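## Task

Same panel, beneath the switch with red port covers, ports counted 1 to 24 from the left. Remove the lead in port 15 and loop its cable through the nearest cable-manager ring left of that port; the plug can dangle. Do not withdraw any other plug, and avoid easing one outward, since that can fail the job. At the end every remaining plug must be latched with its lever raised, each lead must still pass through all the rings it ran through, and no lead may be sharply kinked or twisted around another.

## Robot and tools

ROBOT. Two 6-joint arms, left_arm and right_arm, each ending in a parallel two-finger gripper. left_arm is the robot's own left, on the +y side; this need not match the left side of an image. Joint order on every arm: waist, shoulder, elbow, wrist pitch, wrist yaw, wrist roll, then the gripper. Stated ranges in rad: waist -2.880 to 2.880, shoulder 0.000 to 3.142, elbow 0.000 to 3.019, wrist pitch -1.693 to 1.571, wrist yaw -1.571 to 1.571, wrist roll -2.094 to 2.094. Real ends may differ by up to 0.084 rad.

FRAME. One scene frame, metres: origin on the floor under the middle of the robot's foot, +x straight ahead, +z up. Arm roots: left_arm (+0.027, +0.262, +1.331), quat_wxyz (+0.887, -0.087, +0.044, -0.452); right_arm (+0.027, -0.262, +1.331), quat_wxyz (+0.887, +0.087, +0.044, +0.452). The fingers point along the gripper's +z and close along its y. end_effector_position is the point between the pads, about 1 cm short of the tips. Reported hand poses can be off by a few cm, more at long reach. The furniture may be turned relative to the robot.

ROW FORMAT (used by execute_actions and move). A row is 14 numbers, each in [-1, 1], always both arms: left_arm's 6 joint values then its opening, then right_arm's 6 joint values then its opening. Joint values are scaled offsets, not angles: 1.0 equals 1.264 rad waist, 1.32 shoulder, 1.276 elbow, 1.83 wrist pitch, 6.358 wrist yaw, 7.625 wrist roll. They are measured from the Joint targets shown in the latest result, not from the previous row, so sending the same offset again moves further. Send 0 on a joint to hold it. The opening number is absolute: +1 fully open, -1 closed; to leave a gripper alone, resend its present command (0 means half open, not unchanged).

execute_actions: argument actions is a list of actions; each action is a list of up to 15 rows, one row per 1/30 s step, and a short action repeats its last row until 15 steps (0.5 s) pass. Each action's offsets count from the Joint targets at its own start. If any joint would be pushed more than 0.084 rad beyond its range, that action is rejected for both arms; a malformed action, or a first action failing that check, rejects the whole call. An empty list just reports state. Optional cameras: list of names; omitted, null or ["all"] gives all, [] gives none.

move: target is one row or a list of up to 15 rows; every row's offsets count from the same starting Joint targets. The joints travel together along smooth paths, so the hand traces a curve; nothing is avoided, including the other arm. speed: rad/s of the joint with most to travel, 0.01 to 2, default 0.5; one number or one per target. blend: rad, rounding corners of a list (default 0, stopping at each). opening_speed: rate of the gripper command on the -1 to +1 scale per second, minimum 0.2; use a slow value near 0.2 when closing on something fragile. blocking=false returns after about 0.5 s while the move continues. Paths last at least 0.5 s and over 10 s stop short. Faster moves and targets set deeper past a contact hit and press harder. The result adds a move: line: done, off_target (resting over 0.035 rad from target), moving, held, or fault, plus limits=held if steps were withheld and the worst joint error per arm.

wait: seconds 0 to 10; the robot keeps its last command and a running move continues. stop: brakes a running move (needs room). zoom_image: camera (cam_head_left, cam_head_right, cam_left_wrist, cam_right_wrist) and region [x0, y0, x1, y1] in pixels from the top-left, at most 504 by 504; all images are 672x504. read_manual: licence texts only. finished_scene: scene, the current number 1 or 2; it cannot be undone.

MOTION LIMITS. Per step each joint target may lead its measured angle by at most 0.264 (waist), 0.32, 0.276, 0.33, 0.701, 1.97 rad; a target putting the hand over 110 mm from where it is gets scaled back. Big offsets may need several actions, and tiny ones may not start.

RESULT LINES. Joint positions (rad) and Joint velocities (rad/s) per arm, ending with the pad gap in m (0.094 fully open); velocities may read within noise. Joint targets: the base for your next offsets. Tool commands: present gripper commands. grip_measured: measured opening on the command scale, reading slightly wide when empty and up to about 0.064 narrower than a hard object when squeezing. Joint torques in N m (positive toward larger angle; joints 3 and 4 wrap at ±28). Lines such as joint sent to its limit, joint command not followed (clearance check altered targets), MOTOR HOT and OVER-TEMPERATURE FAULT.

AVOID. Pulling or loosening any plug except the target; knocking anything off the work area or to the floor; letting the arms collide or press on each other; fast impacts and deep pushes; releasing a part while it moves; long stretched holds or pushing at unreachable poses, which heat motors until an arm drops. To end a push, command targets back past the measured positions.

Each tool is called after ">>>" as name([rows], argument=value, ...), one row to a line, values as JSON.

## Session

Scene 1 done. On to scene 2.

>>> execute_actions(actions=[])

>>> zoom_image(camera="cam_head_left", region=[220, 220, 480, 340])

>>> zoom_image(camera="cam_head_right", region=[180, 220, 440, 340])

Scene clock: 0.00 s.
left_arm: end_effector_position=(+0.4085, +0.4280, +1.0881) grip_measured=+1.000 end_effector_quat_wxyz=(+0.391, -0.229, +0.869, +0.197) | right_arm: end_effector_position=(+0.4185, +0.1553, +1.0602) grip_measured=+1.000 end_effector_quat_wxyz=(+0.457, -0.403, +0.779, -0.149)
Joint positions: left_arm=[1.235 2.449 0.584 1.356 -0.372 -0.012 0.094] | right_arm=[-0.01 2.668 1.133 0.937 0.747 -0.511 0.094]
Joint velocities: within noise
Joint torques (N m): no reading
Motor temperatures (°C): left_arm=[29 31 30 28 28 27 28] | right_arm=[28 33 31 25 26 24 29]
Heat: left arm: hottest shoulder 31 °C; right arm: hottest shoulder 33 °C.
Joint targets: left_arm=[1.236 2.454 0.578 1.359 -0.372 -0.012] | right_arm=[-0.008 2.659 1.139 0.943 0.747 -0.511]
Tool commands: left_gripper/opening=+1.0 right_gripper/opening=+1.0

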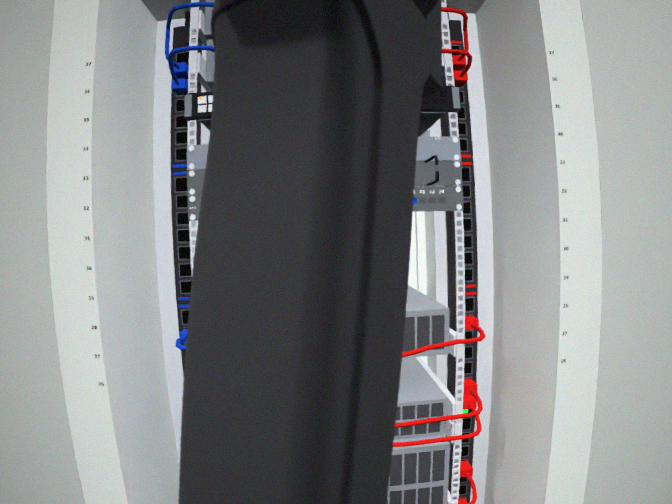

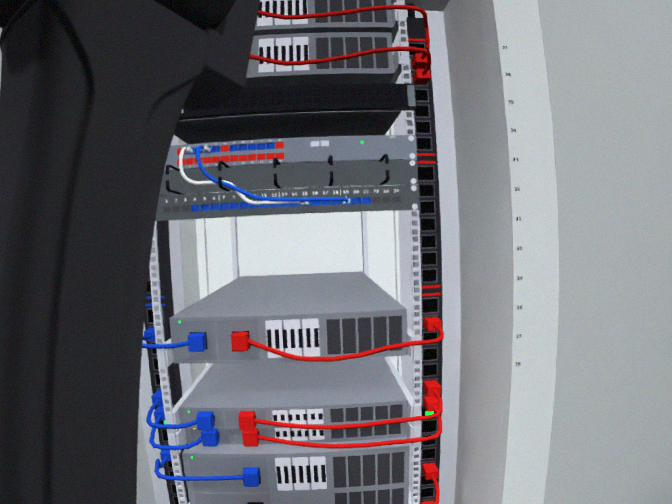

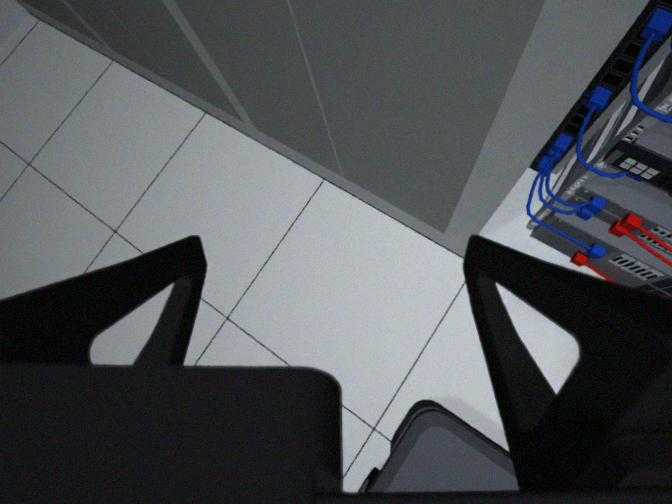

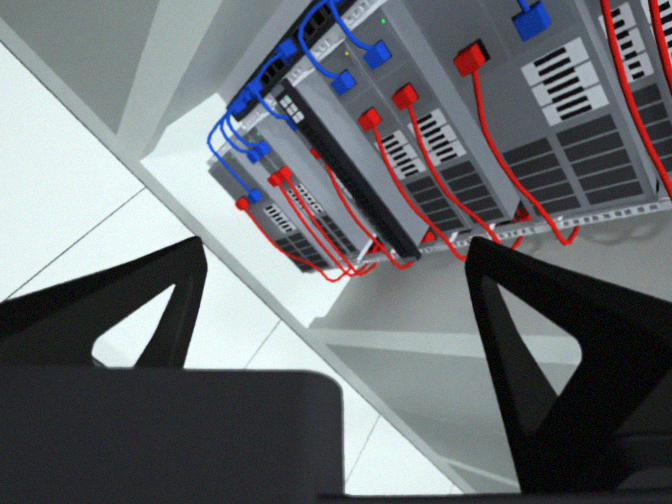

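Scaled by 1.938 from the camera's 672x504 image, which has a finer 960x720 frame.

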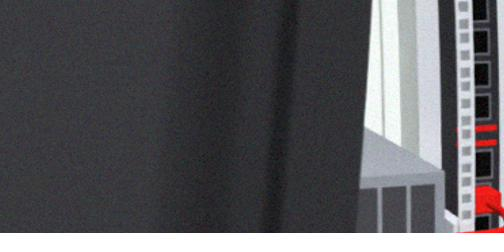

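Scaled by 1.938 from the camera's 672x504 image, which has a finer 960x720 frame.

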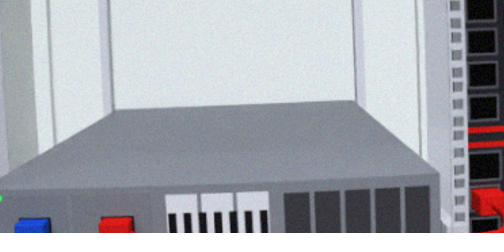

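>>> zoom_image(camera="cam_head_right", region=[150, 125, 290, 225])

>>> zoom_image(camera="cam_head_right", region=[270, 125, 410, 225])

Scaled by 3.600 from the camera's 672x504 image, which has a finer 960x720 frame.

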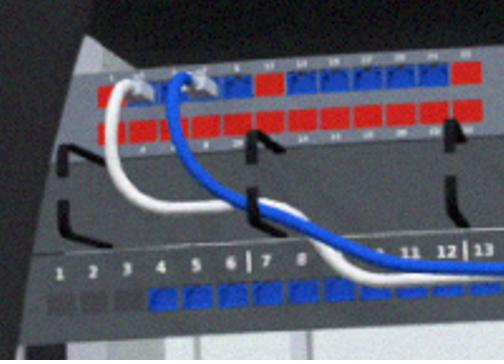

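Scaled by 3.600 from the camera's 672x504 image, which has a finer 960x720 frame.

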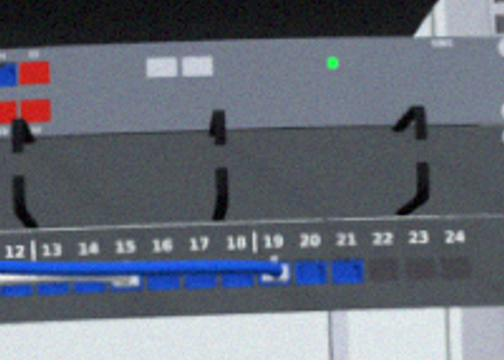

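>>> move(target=[0,0,0,0,0,0,1,-0.518,-0.703,-0.163,0.0114,-0.0754,0.2532,0.0], speed=0.5, opening_speed=1)

Scene clock: 7.30 s.
left_arm: end_effector_position=(+0.4085, +0.4280, +1.0881) grip_measured=+1.000 end_effector_quat_wxyz=(+0.391, -0.229, +0.869, +0.197) | right_arm: end_effector_position=(+0.6990, -0.1393, +1.4838) grip_measured=+0.002 end_effector_quat_wxyz=(+0.491, +0.501, +0.516, +0.492)
Joint positions: left_arm=[1.235 2.449 0.584 1.356 -0.372 -0.012 0.094] | right_arm=[-0.649 1.753 0.932 0.947 0.27 1.405 0.047]
Joint velocities: within noise
Joint torques (N m): left_arm=[-1.08 -9.17 -3.29 1.91 0 -0.12] | right_arm=[2.26 -16.97 7.19 2.5 -0.19 0.05]
Motor temperatures (°C): left_arm=[29 31 30 28 28 27 28] | right_arm=[28 34 32 25 26 24 29]
Heat: left arm: hottest shoulder 31 °C; right arm: hottest shoulder 34 °C.
Joint targets: left_arm=[1.236 2.454 0.578 1.359 -0.372 -0.012] | right_arm=[-0.663 1.731 0.931 0.964 0.268 1.420]
move: done

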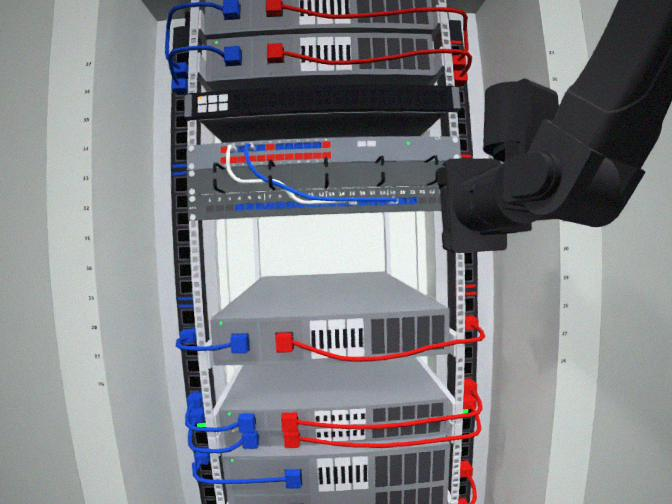

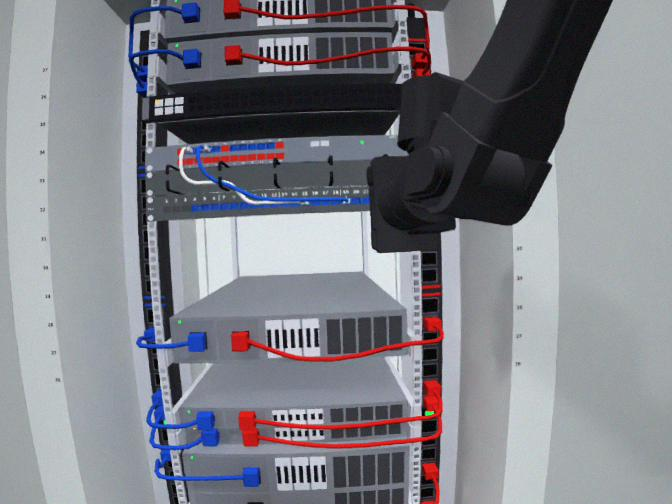

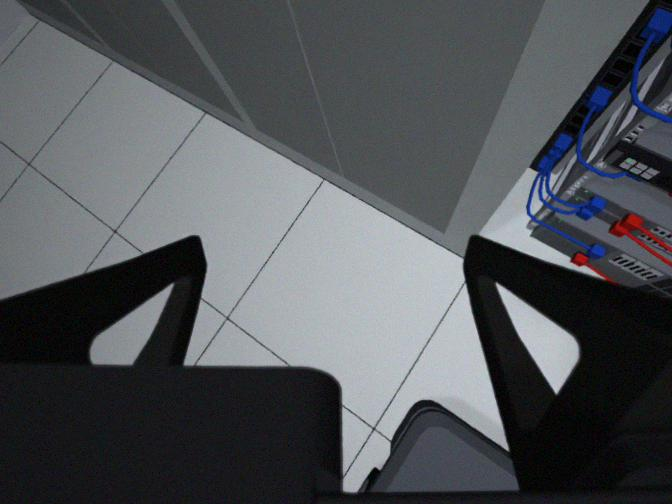

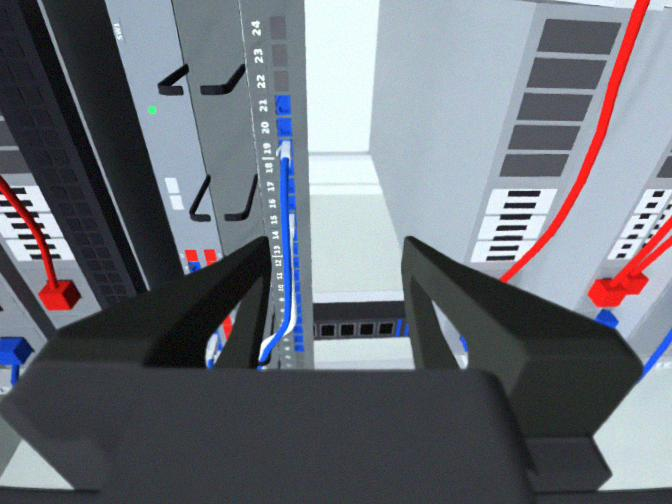

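>>> zoom_image(camera="cam_head_left", region=[190, 125, 330, 225])

>>> zoom_image(camera="cam_head_left", region=[310, 125, 450, 225])

>>> zoom_image(camera="cam_right_wrist", region=[140, 0, 340, 370])

Scaled by 3.600 from the camera's 672x504 image, which has a finer 960x720 frame.

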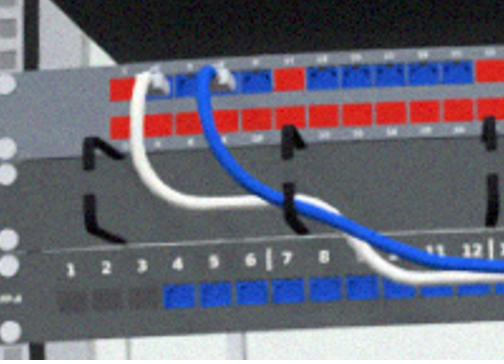

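Scaled by 3.600 from the camera's 672x504 image, which has a finer 960x720 frame.

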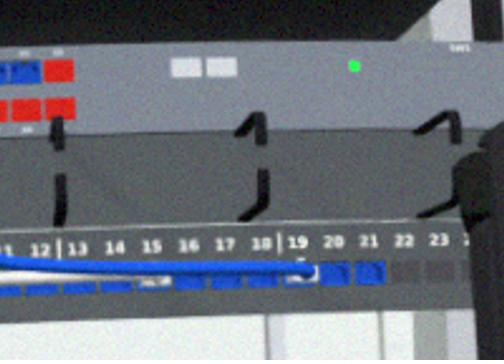

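Scaled by 1.362 from the camera's 672x504 image, which has a finer 960x720 frame.

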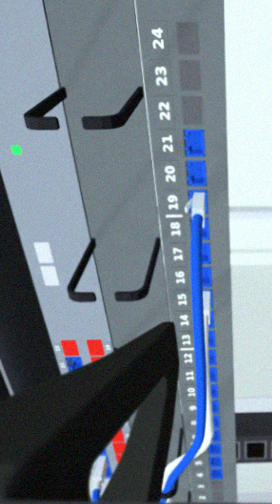

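>>> move(target=[-0.3088,-0.7426,0.1696,-0.2851,0.0448,-0.1827,0.0,0,0,0,0,0,0,0.0], speed=0.5, opening_speed=1)

Scene clock: 14.13 s.
left_arm: end_effector_position=(+0.6497, +0.2530, +1.5340) grip_measured=+0.003 end_effector_quat_wxyz=(+0.507, -0.496, +0.516, -0.480) | right_arm: end_effector_position=(+0.6989, -0.1392, +1.4836) grip_measured=+0.002 end_effector_quat_wxyz=(+0.491, +0.501, +0.516, +0.492)
Joint positions: left_arm=[0.853 1.476 0.758 0.853 -0.09 -1.398 0.047] | right_arm=[-0.649 1.753 0.932 0.947 0.27 1.406 0.047]
Joint velocities: within noise
Joint torques (N m): left_arm=[-2.26 -9.88 8.65 1.5 0.33 -0.05] | right_arm=[2.2 -16.97 7.17 2.47 -0.18 0.05]
Motor temperatures (°C): left_arm=[29 31 31 28 28 27 28] | right_arm=[28 35 32 25 26 24 29]
Heat: left arm: hottest shoulder 31 °C; right arm: hottest shoulder 35 °C.
Joint targets: left_arm=[0.845 1.474 0.795 0.838 -0.087 -1.405] | right_arm=[-0.663 1.731 0.931 0.964 0.267 1.420]
move: off_target (left_arm); left_arm: the elbow is farthest, 0.036 rad from its target

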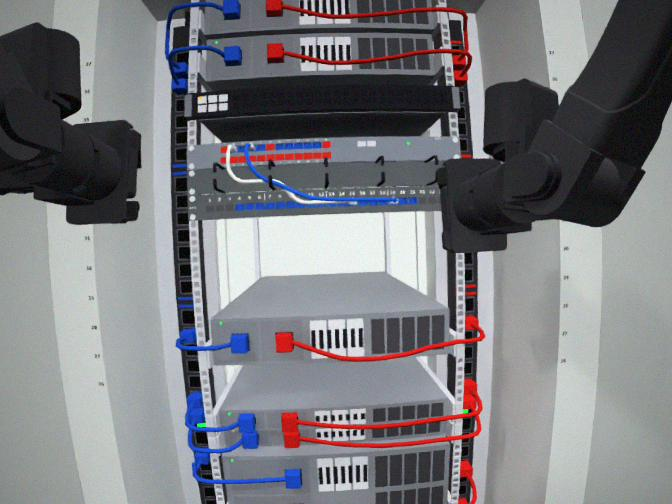

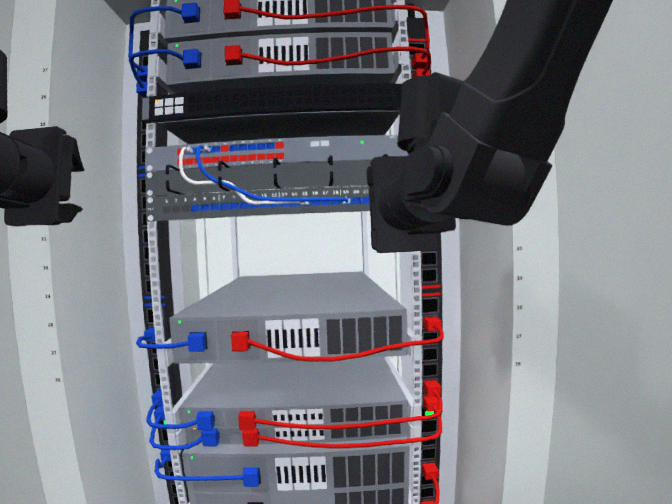

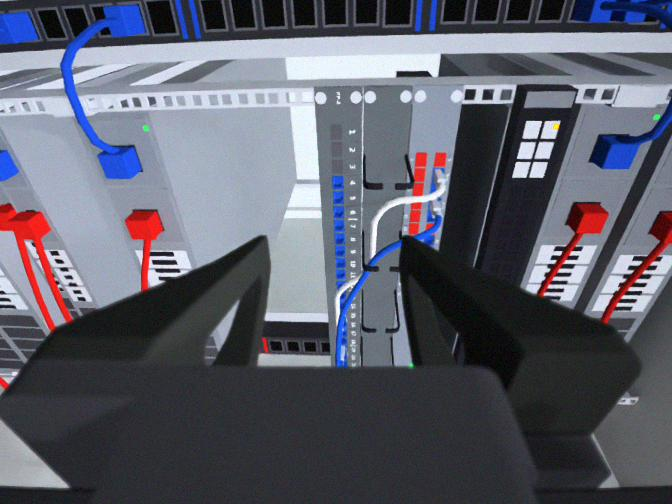

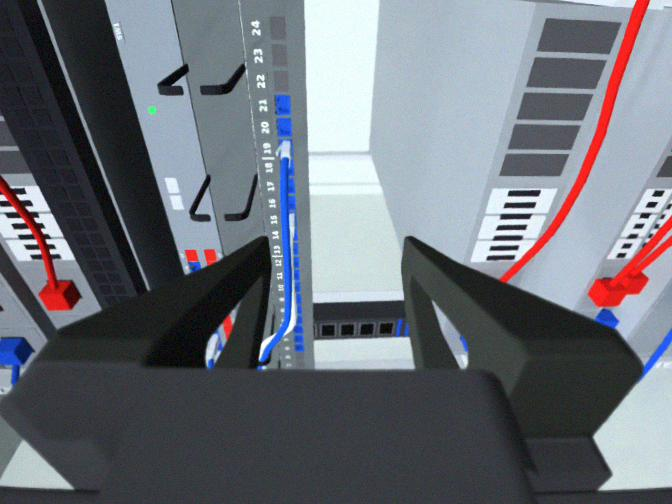

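>>> zoom_image(camera="cam_left_wrist", region=[300, 130, 480, 370])

Scaled by 2.100 from the camera's 672x504 image, which has a finer 960x720 frame.

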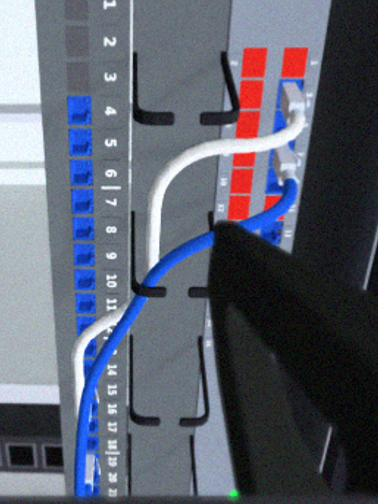

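>>> move(target=[0,0,0,0,0,0,0.0,0.1424,0.1455,0.4303,-0.3306,0.0315,-0.2059,0.0], speed=0.4)

>>> zoom_image(camera="cam_right_wrist", region=[200, 0, 472, 200])

Scene clock: 20.90 s.
left_arm: end_effector_position=(+0.6497, +0.2530, +1.5340) grip_measured=+0.003 end_effector_quat_wxyz=(+0.507, -0.496, +0.516, -0.481) | right_arm: end_effector_position=(+0.7941, -0.0268, +1.4967) grip_measured=+0.002 end_effector_quat_wxyz=(+0.604, -0.028, +0.796, -0.026)
Joint positions: left_arm=[0.853 1.476 0.758 0.853 -0.09 -1.398 0.047] | right_arm=[-0.503 1.909 1.418 0.365 0.465 -0.135 0.047]
Joint velocities: within noise
Joint torques (N m): left_arm=[-2.37 -9.23 8.76 1.35 0.34 -0.07] | right_arm=[6.36 -18.08 14.95 1.43 0.1 -0.16]
Motor temperatures (°C): left_arm=[29 32 32 28 28 27 28] | right_arm=[28 36 34 25 26 24 29]
Heat: left arm: hottest shoulder 32 °C; right arm: hottest shoulder 36 °C.
Joint targets: left_arm=[0.845 1.474 0.795 0.838 -0.087 -1.405] | right_arm=[-0.483 1.923 1.480 0.359 0.468 -0.150]
move: off_target (left_arm, right_arm); left_arm: the elbow is farthest, 0.037 rad from its target; right_arm: the elbow is farthest, 0.062 rad from its target

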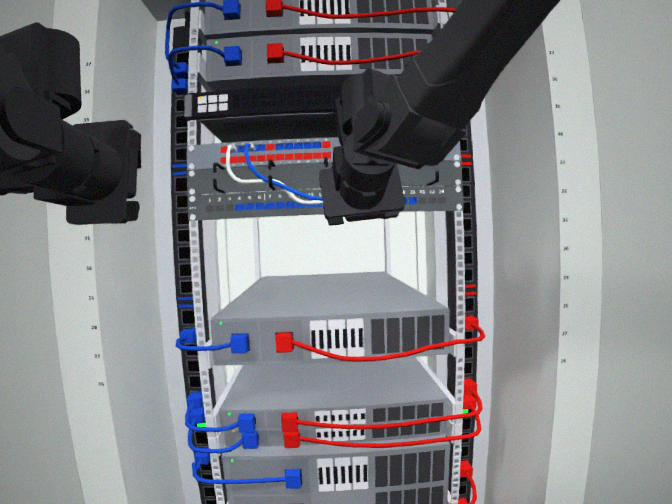

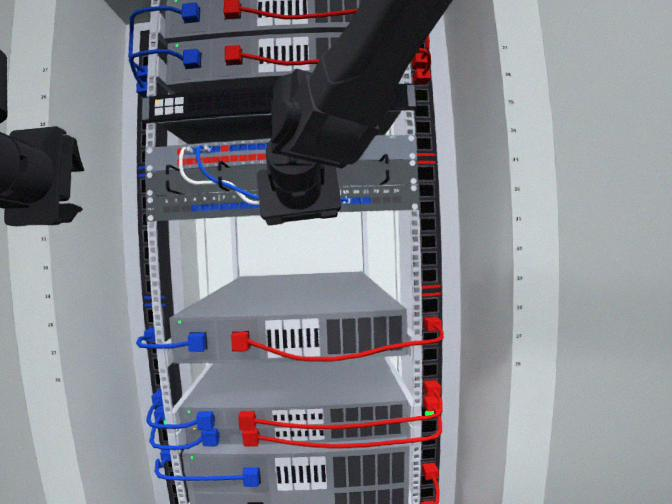

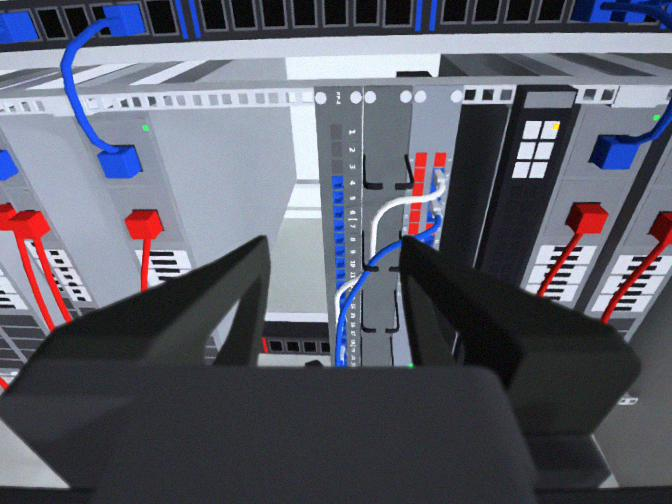

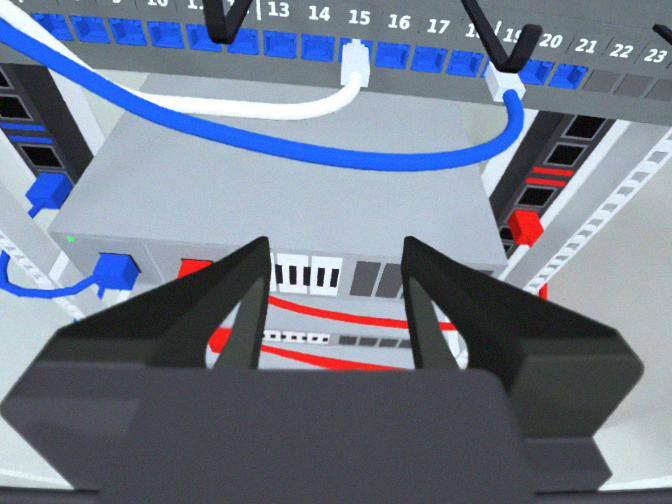

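Scaled by 1.853 from the camera's 672x504 image, which has a finer 960x720 frame.

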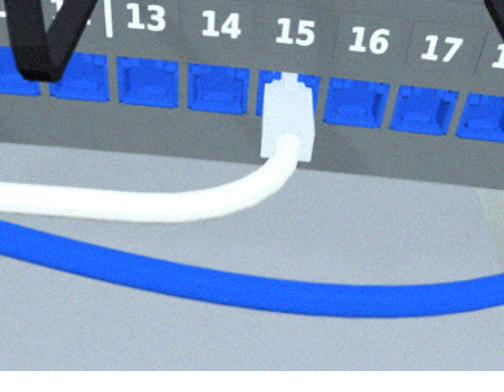

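>>> zoom_image(camera="cam_right_wrist", region=[330, 20, 390, 100])

>>> zoom_image(camera="cam_right_wrist", region=[470, 40, 540, 120])

Scaled by 6.300 from the camera's 672x504 image, which has a finer 960x720 frame.

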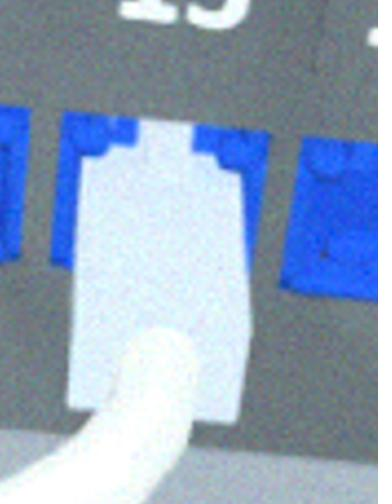

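Scaled by 6.300 from the camera's 672x504 image, which has a finer 960x720 frame.

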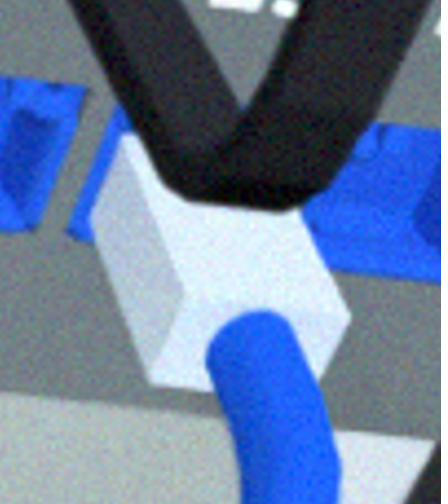

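>>> zoom_image(camera="cam_right_wrist", region=[200, 220, 480, 420])

Scaled by 1.800 from the camera's 672x504 image, which has a finer 960x720 frame.

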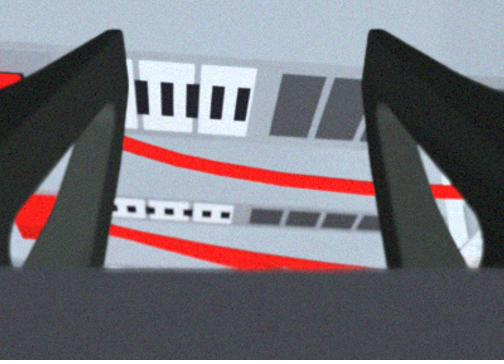

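>>> move(target=[0,0,0,0,0,0,0.0,0.0324,-0.0985,0.0721,-0.153,0.0225,0.2059,-0.5], speed=0.5, opening_speed=1)

>>> zoom_image(camera="cam_right_wrist", region=[200, 0, 472, 270])

Scene clock: 32.77 s.
left_arm: end_effector_position=(+0.6497, +0.2530, +1.5340) grip_measured=+0.003 end_effector_quat_wxyz=(+0.507, -0.496, +0.516, -0.481) | right_arm: end_effector_position=(+0.7848, -0.0326, +1.5535) grip_measured=-0.498 end_effector_quat_wxyz=(+0.461, +0.556, +0.607, +0.333)
Joint positions: left_arm=[0.853 1.476 0.758 0.853 -0.09 -1.398 0.047] | right_arm=[-0.464 1.825 1.507 0.085 0.608 1.404 0.024]
Joint velocities: within noise
Joint torques (N m): left_arm=[-2.37 -9.82 8.77 1.54 0.31 -0.07] | right_arm=[6.59 -21.25 15.97 1.39 0.19 0.04]
Motor temperatures (°C): left_arm=[29 32 34 28 28 27 28] | right_arm=[28 36 37 25 26 24 29]
Heat: left arm: hottest elbow 34 °C; right arm: hottest elbow 37 °C.
Joint targets: left_arm=[0.845 1.474 0.795 0.838 -0.087 -1.405] | right_arm=[-0.442 1.793 1.572 0.079 0.611 1.419]
move: off_target (left_arm, right_arm); left_arm: the elbow is farthest, 0.037 rad from its target; right_arm: the elbow is farthest, 0.065 rad from its target

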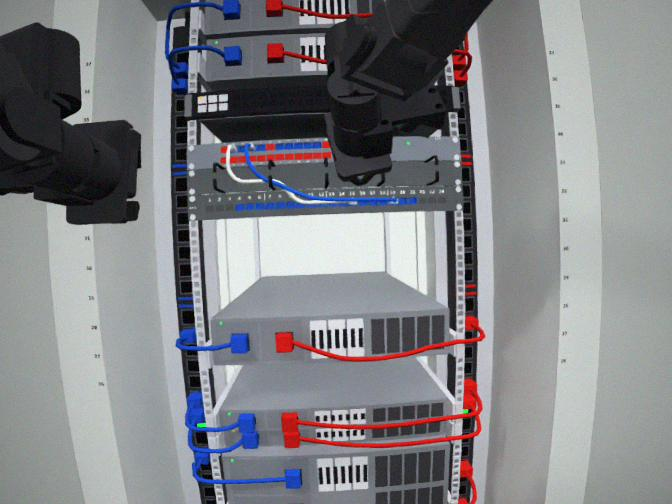

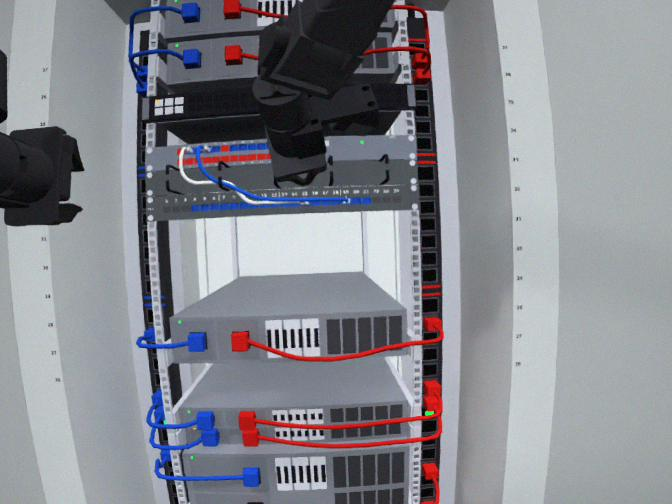

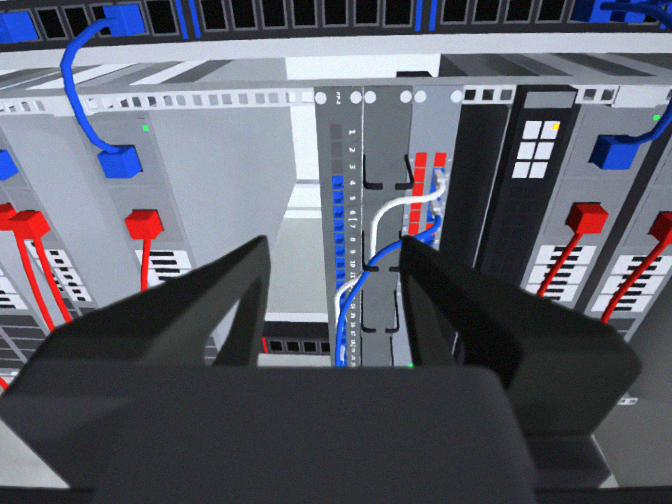

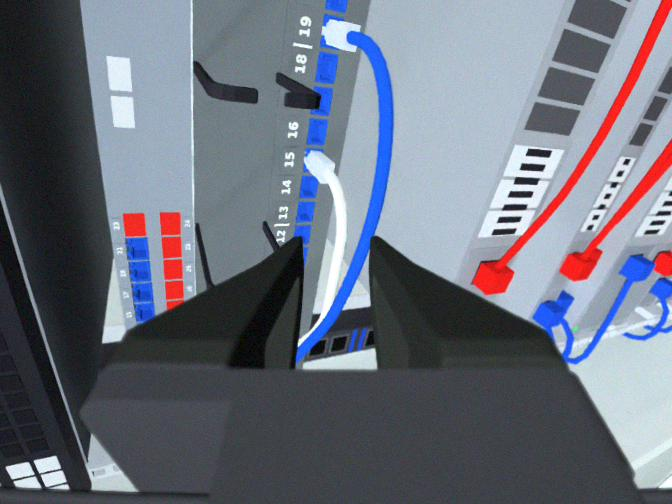

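Scaled by 1.853 from the camera's 672x504 image, which has a finer 960x720 frame.

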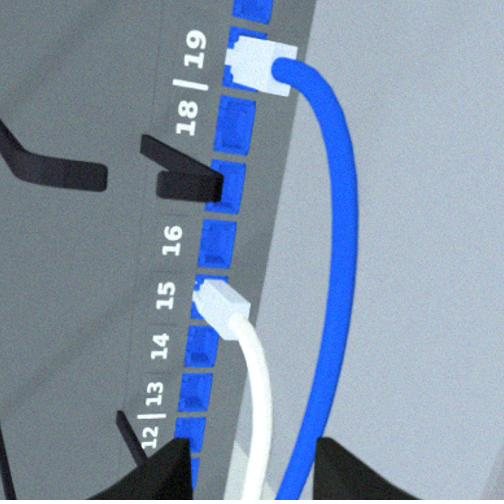

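>>> move(target=[0,0,0,0,0,0,0.0,-0.0554,0.1598,0.163,-0.0153,-0.0083,0.025,-0.5], speed=0.25)

>>> zoom_image(camera="cam_right_wrist", region=[200, 0, 472, 270])

Scene clock: 52.70 s.
left_arm: end_effector_position=(+0.6497, +0.2530, +1.5340) grip_measured=+0.003 end_effector_quat_wxyz=(+0.507, -0.496, +0.515, -0.481) | right_arm: end_effector_position=(+0.8467, -0.0187, +1.5287) grip_measured=-0.498 end_effector_quat_wxyz=(+0.422, +0.610, +0.549, +0.385)
Joint positions: left_arm=[0.853 1.476 0.758 0.853 -0.09 -1.399 0.047] | right_arm=[-0.497 1.996 1.718 0.058 0.561 1.596 0.024]
Joint velocities: within noise
Joint torques (N m): left_arm=[-2.26 -9.99 8.75 1.46 0.33 -0.07] | right_arm=[3.55 -20.42 15.86 1.35 -0.03 0.03]
Motor temperatures (°C): left_arm=[29 33 37 28 28 27 28] | right_arm=[28 36 40 25 26 24 29]
Heat: left arm: hottest elbow 37 °C; right arm: hottest elbow 40 °C.
Joint targets: left_arm=[0.845 1.474 0.795 0.838 -0.087 -1.405] | right_arm=[-0.512 2.004 1.780 0.051 0.558 1.610]
move: off_target (left_arm, right_arm); left_arm: the elbow is farthest, 0.037 rad from its target; right_arm: the elbow is farthest, 0.062 rad from its target

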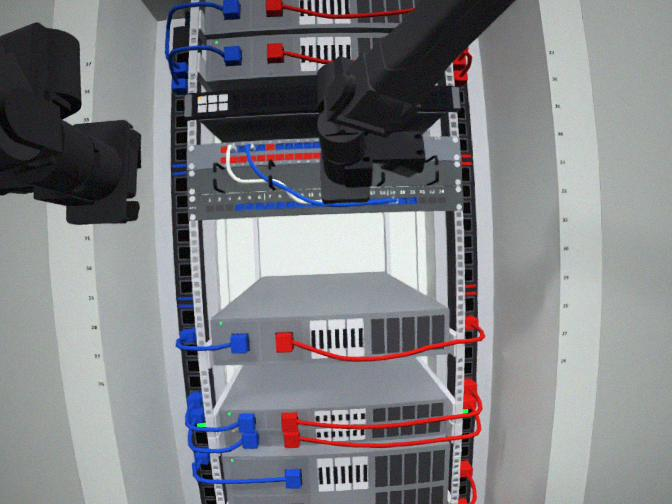

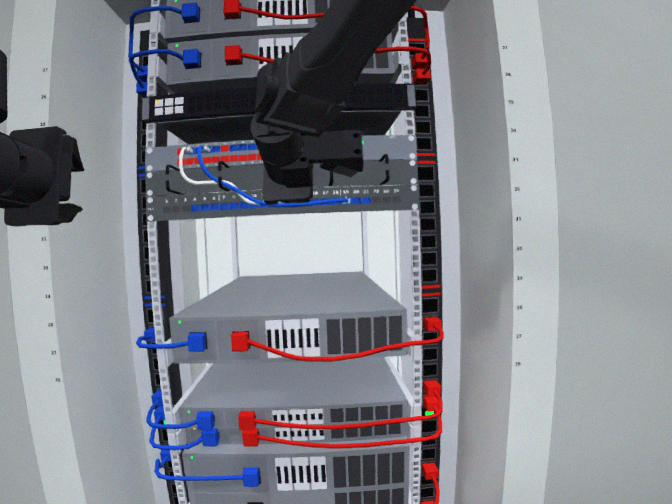

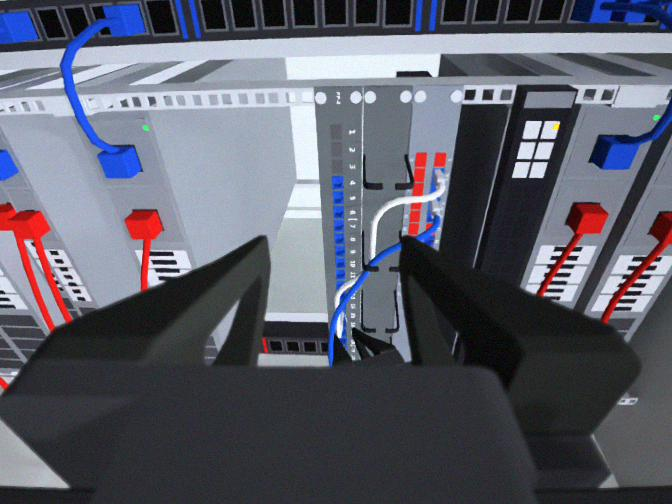

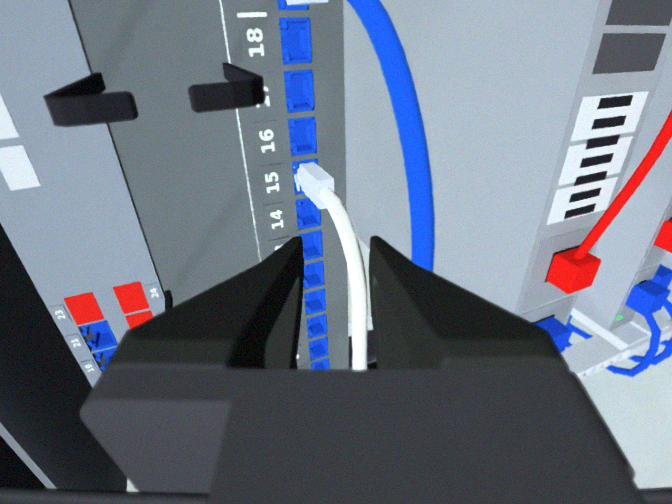

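Scaled by 1.853 from the camera's 672x504 image, which has a finer 960x720 frame.

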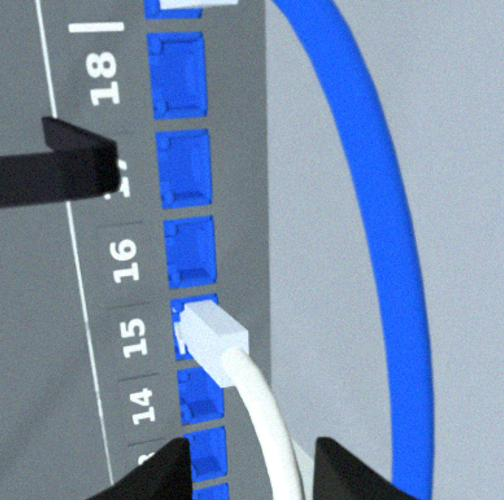

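>>> zoom_image(camera="cam_right_wrist", region=[270, 140, 380, 250])

Scaled by 4.582 from the camera's 672x504 image, which has a finer 960x720 frame.

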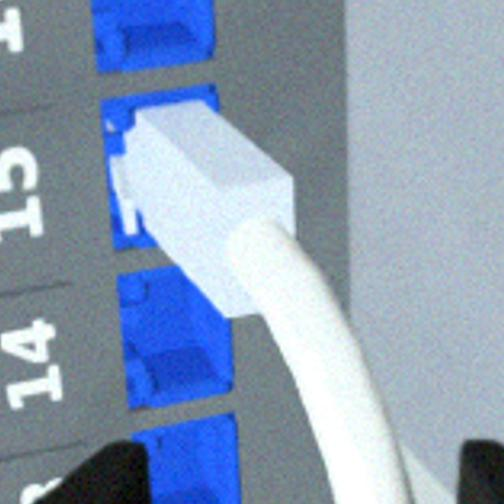

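>>> move(target=[0,0,0,0,0,0,0.0,-0.0241,0.0682,0.1183,-0.0265,-0.0035,0,-0.5], speed=0.15, cameras=["cam_head_left","cam_left_wrist","cam_right_wrist"])

>>> zoom_image(camera="cam_right_wrist", region=[230, 100, 450, 380])

>>> zoom_image(camera="cam_left_wrist", region=[300, 230, 440, 370])

Scene clock: 56.20 s.
left_arm: end_effector_position=(+0.6497, +0.2530, +1.5340) grip_measured=+0.003 end_effector_quat_wxyz=(+0.507, -0.496, +0.515, -0.481) | right_arm: end_effector_position=(+0.8828, -0.0298, +1.5214) grip_measured=-0.498 end_effector_quat_wxyz=(+0.422, +0.617, +0.544, +0.381)
Joint positions: left_arm=[0.853 1.476 0.758 0.853 -0.09 -1.399 0.047] | right_arm=[-0.531 2.077 1.852 0.004 0.542 1.6 0.024]
Joint velocities: within noise
Joint torques (N m): left_arm=[-2.14 -9.58 8.69 1.47 0.32 -0.11] | right_arm=[4.07 -20.6 17.46 1.58 -0.19 0.01]
Motor temperatures (°C): left_arm=[29 33 37 28 28 27 28] | right_arm=[28 37 42 25 26 24 29]
Heat: left arm: hottest elbow 37 °C; right arm: hottest elbow 42 °C.
Joint targets: left_arm=[0.845 1.474 0.795 0.838 -0.087 -1.405] | right_arm=[-0.542 2.094 1.931 0.003 0.536 1.610]
move: off_target (left_arm, right_arm); left_arm: the elbow is farthest, 0.037 rad from its target; right_arm: the elbow is farthest, 0.079 rad from its target
Images, in order (width x height): cam_head_left 672x504, cam_left_wrist 672x504, cam_right_wrist 672x504.

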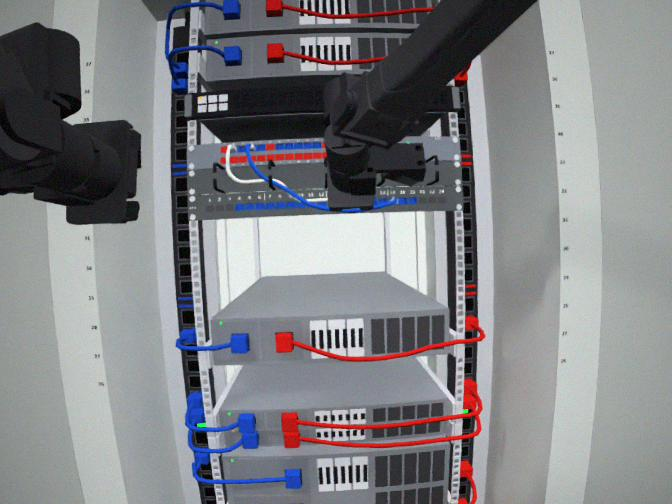

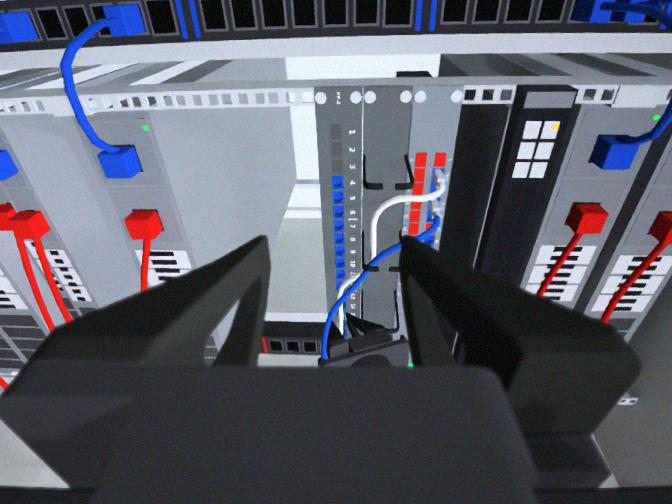

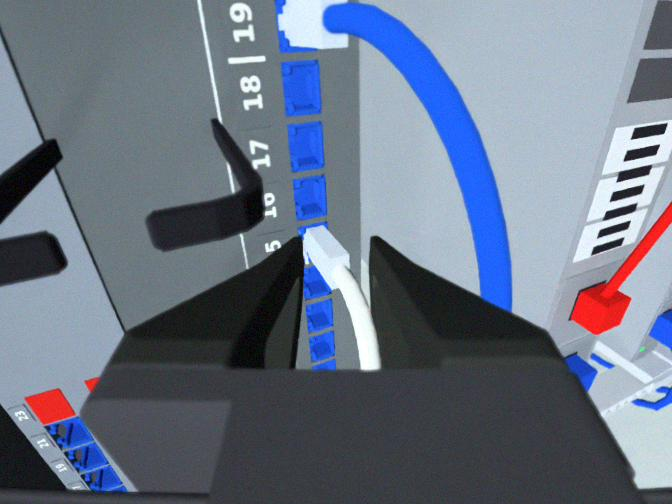

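Scaled by 1.800 from the camera's 672x504 image, which has a finer 960x720 frame.

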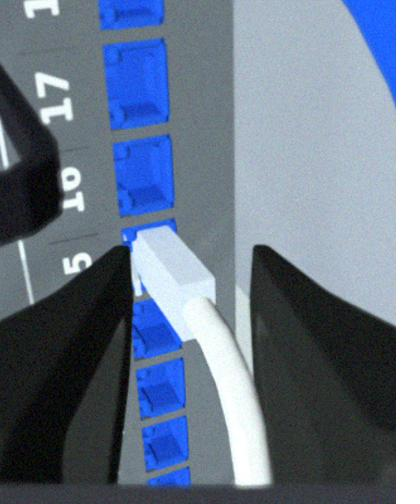

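Scaled by 3.600 from the camera's 672x504 image, which has a finer 960x720 frame.

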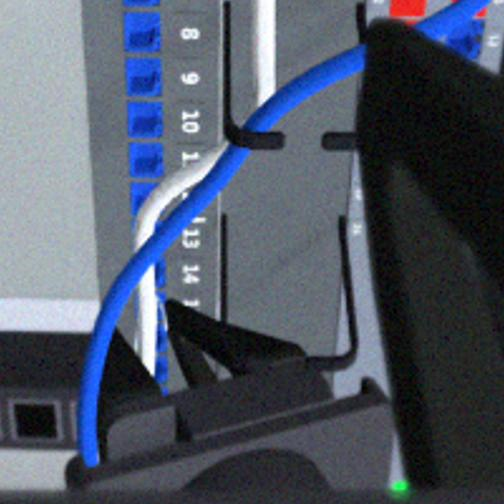

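>>> move(target=[0,0,0,0,0,0,0.0,0,0.0273,0.0478,-0.0093,0,0,-0.5], speed=0.1, cameras=["cam_right_wrist"])

>>> zoom_image(camera="cam_right_wrist", region=[260, 180, 420, 340])

Scene clock: 58.03 s.
left_arm: end_effector_position=(+0.6497, +0.2530, +1.5340) grip_measured=+0.003 end_effector_quat_wxyz=(+0.507, -0.496, +0.515, -0.481) | right_arm: end_effector_position=(+0.8861, -0.0304, +1.5206) grip_measured=-0.498 end_effector_quat_wxyz=(+0.420, +0.621, +0.545, +0.375)
Joint positions: left_arm=[0.853 1.476 0.758 0.853 -0.09 -1.399 0.047] | right_arm=[-0.532 2.087 1.877 -0.028 0.547 1.608 0.024]
Joint velocities: within noise
Joint torques (N m): left_arm=[-2.26 -9.99 8.57 1.28 0.33 -0.08] | right_arm=[4.07 -18.73 20.52 2.14 -0.39 -0.1]
Motor temperatures (°C): left_arm=[29 33 37 28 28 27 28] | right_arm=[28 37 44 25 26 24 29]
Heat: left arm: hottest elbow 37 °C; right arm: hottest elbow 44 °C.
Joint targets: left_arm=[0.845 1.474 0.795 0.838 -0.087 -1.405] | right_arm=[-0.542 2.130 1.992 -0.014 0.536 1.610]
move: off_target (left_arm, right_arm); left_arm: the elbow is farthest, 0.037 rad from its target; right_arm: the elbow is farthest, 0.115 rad from its target
Images, in order (width x height): cam_right_wrist 672x504.

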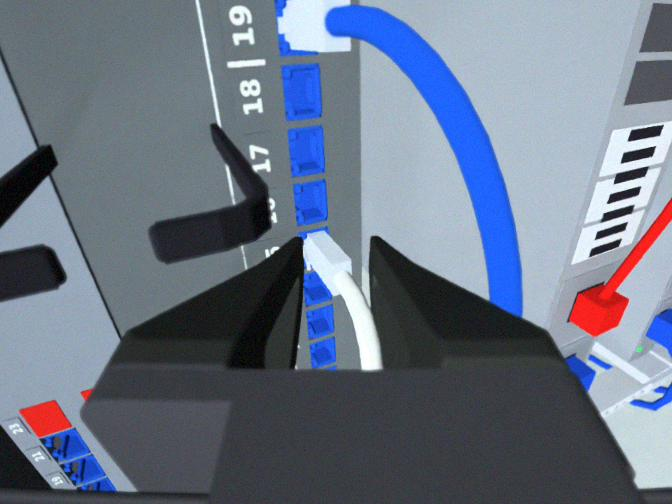

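Scaled by 3.150 from the camera's 672x504 image, which has a finer 960x720 frame.

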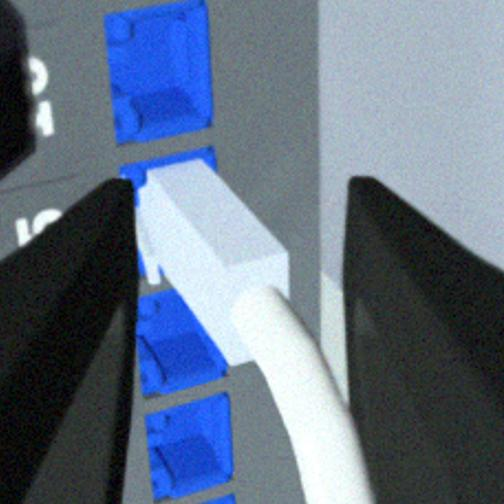

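>>> move([
  [0,0,0,0,0,0,0.0,0,-0.008,-0.033,0.005,0,0,-0.5],
  [0,0,0,0,0,0,0.0,0,-0.008,-0.033,0.005,0,0,-0.93],
], speed=0.1, opening_speed=0.3, cameras=["cam_right_wrist"])

>>> zoom_image(camera="cam_right_wrist", region=[260, 180, 420, 340])

Scene clock: 61.67 s.
left_arm: end_effector_position=(+0.6497, +0.2530, +1.5340) grip_measured=+0.003 end_effector_quat_wxyz=(+0.507, -0.496, +0.515, -0.481) | right_arm: end_effector_position=(+0.8869, -0.0304, +1.5220) grip_measured=-0.773 end_effector_quat_wxyz=(+0.421, +0.621, +0.543, +0.377)
Joint positions: left_arm=[0.853 1.476 0.758 0.853 -0.09 -1.399 0.047] | right_arm=[-0.532 2.088 1.878 -0.02 0.547 1.608 0.011]
Joint velocities: within noise
Joint torques (N m): left_arm=[-2.32 -9.7 8.53 1.37 0.31 -0.1] | right_arm=[4.01 -19.72 16.9 2.19 -0.41 -0.1]
Motor temperatures (°C): left_arm=[29 33 37 28 28 27 28] | right_arm=[28 37 44 25 26 24 29]
Heat: left arm: hottest elbow 37 °C; right arm: hottest elbow 44 °C.
Joint targets: left_arm=[0.845 1.474 0.795 0.838 -0.087 -1.405] | right_arm=[-0.542 2.119 1.950 -0.005 0.536 1.610]
move: off_target (left_arm, right_arm); target 2's new numbers were sent with right_arm's elbow 0.072 rad from that target; left_arm: the elbow is farthest, 0.037 rad from its target; right_arm: the elbow is farthest, 0.072 rad from its target
Images, in order (width x height): cam_right_wrist 672x504.

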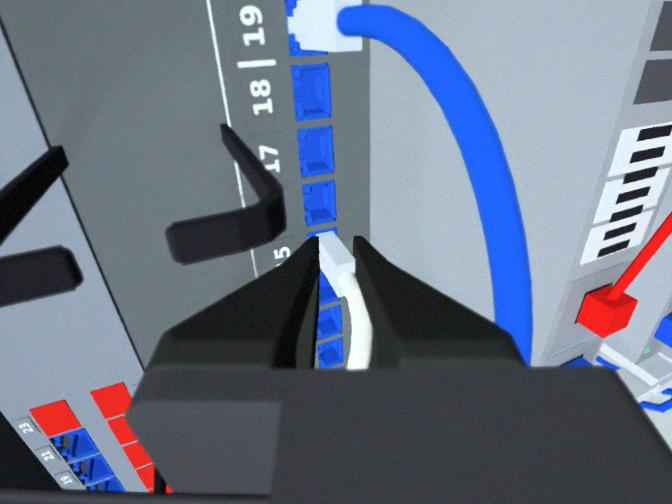

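Scaled by 3.150 from the camera's 672x504 image, which has a finer 960x720 frame.

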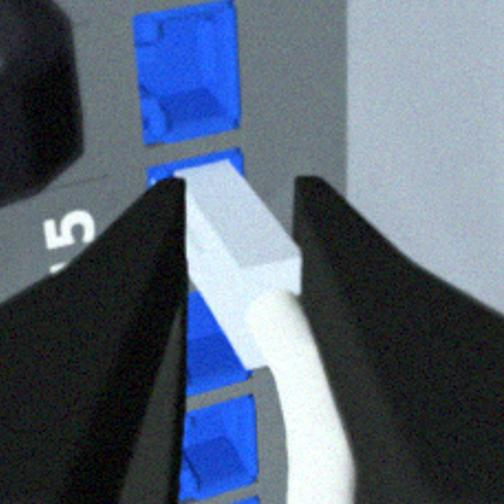

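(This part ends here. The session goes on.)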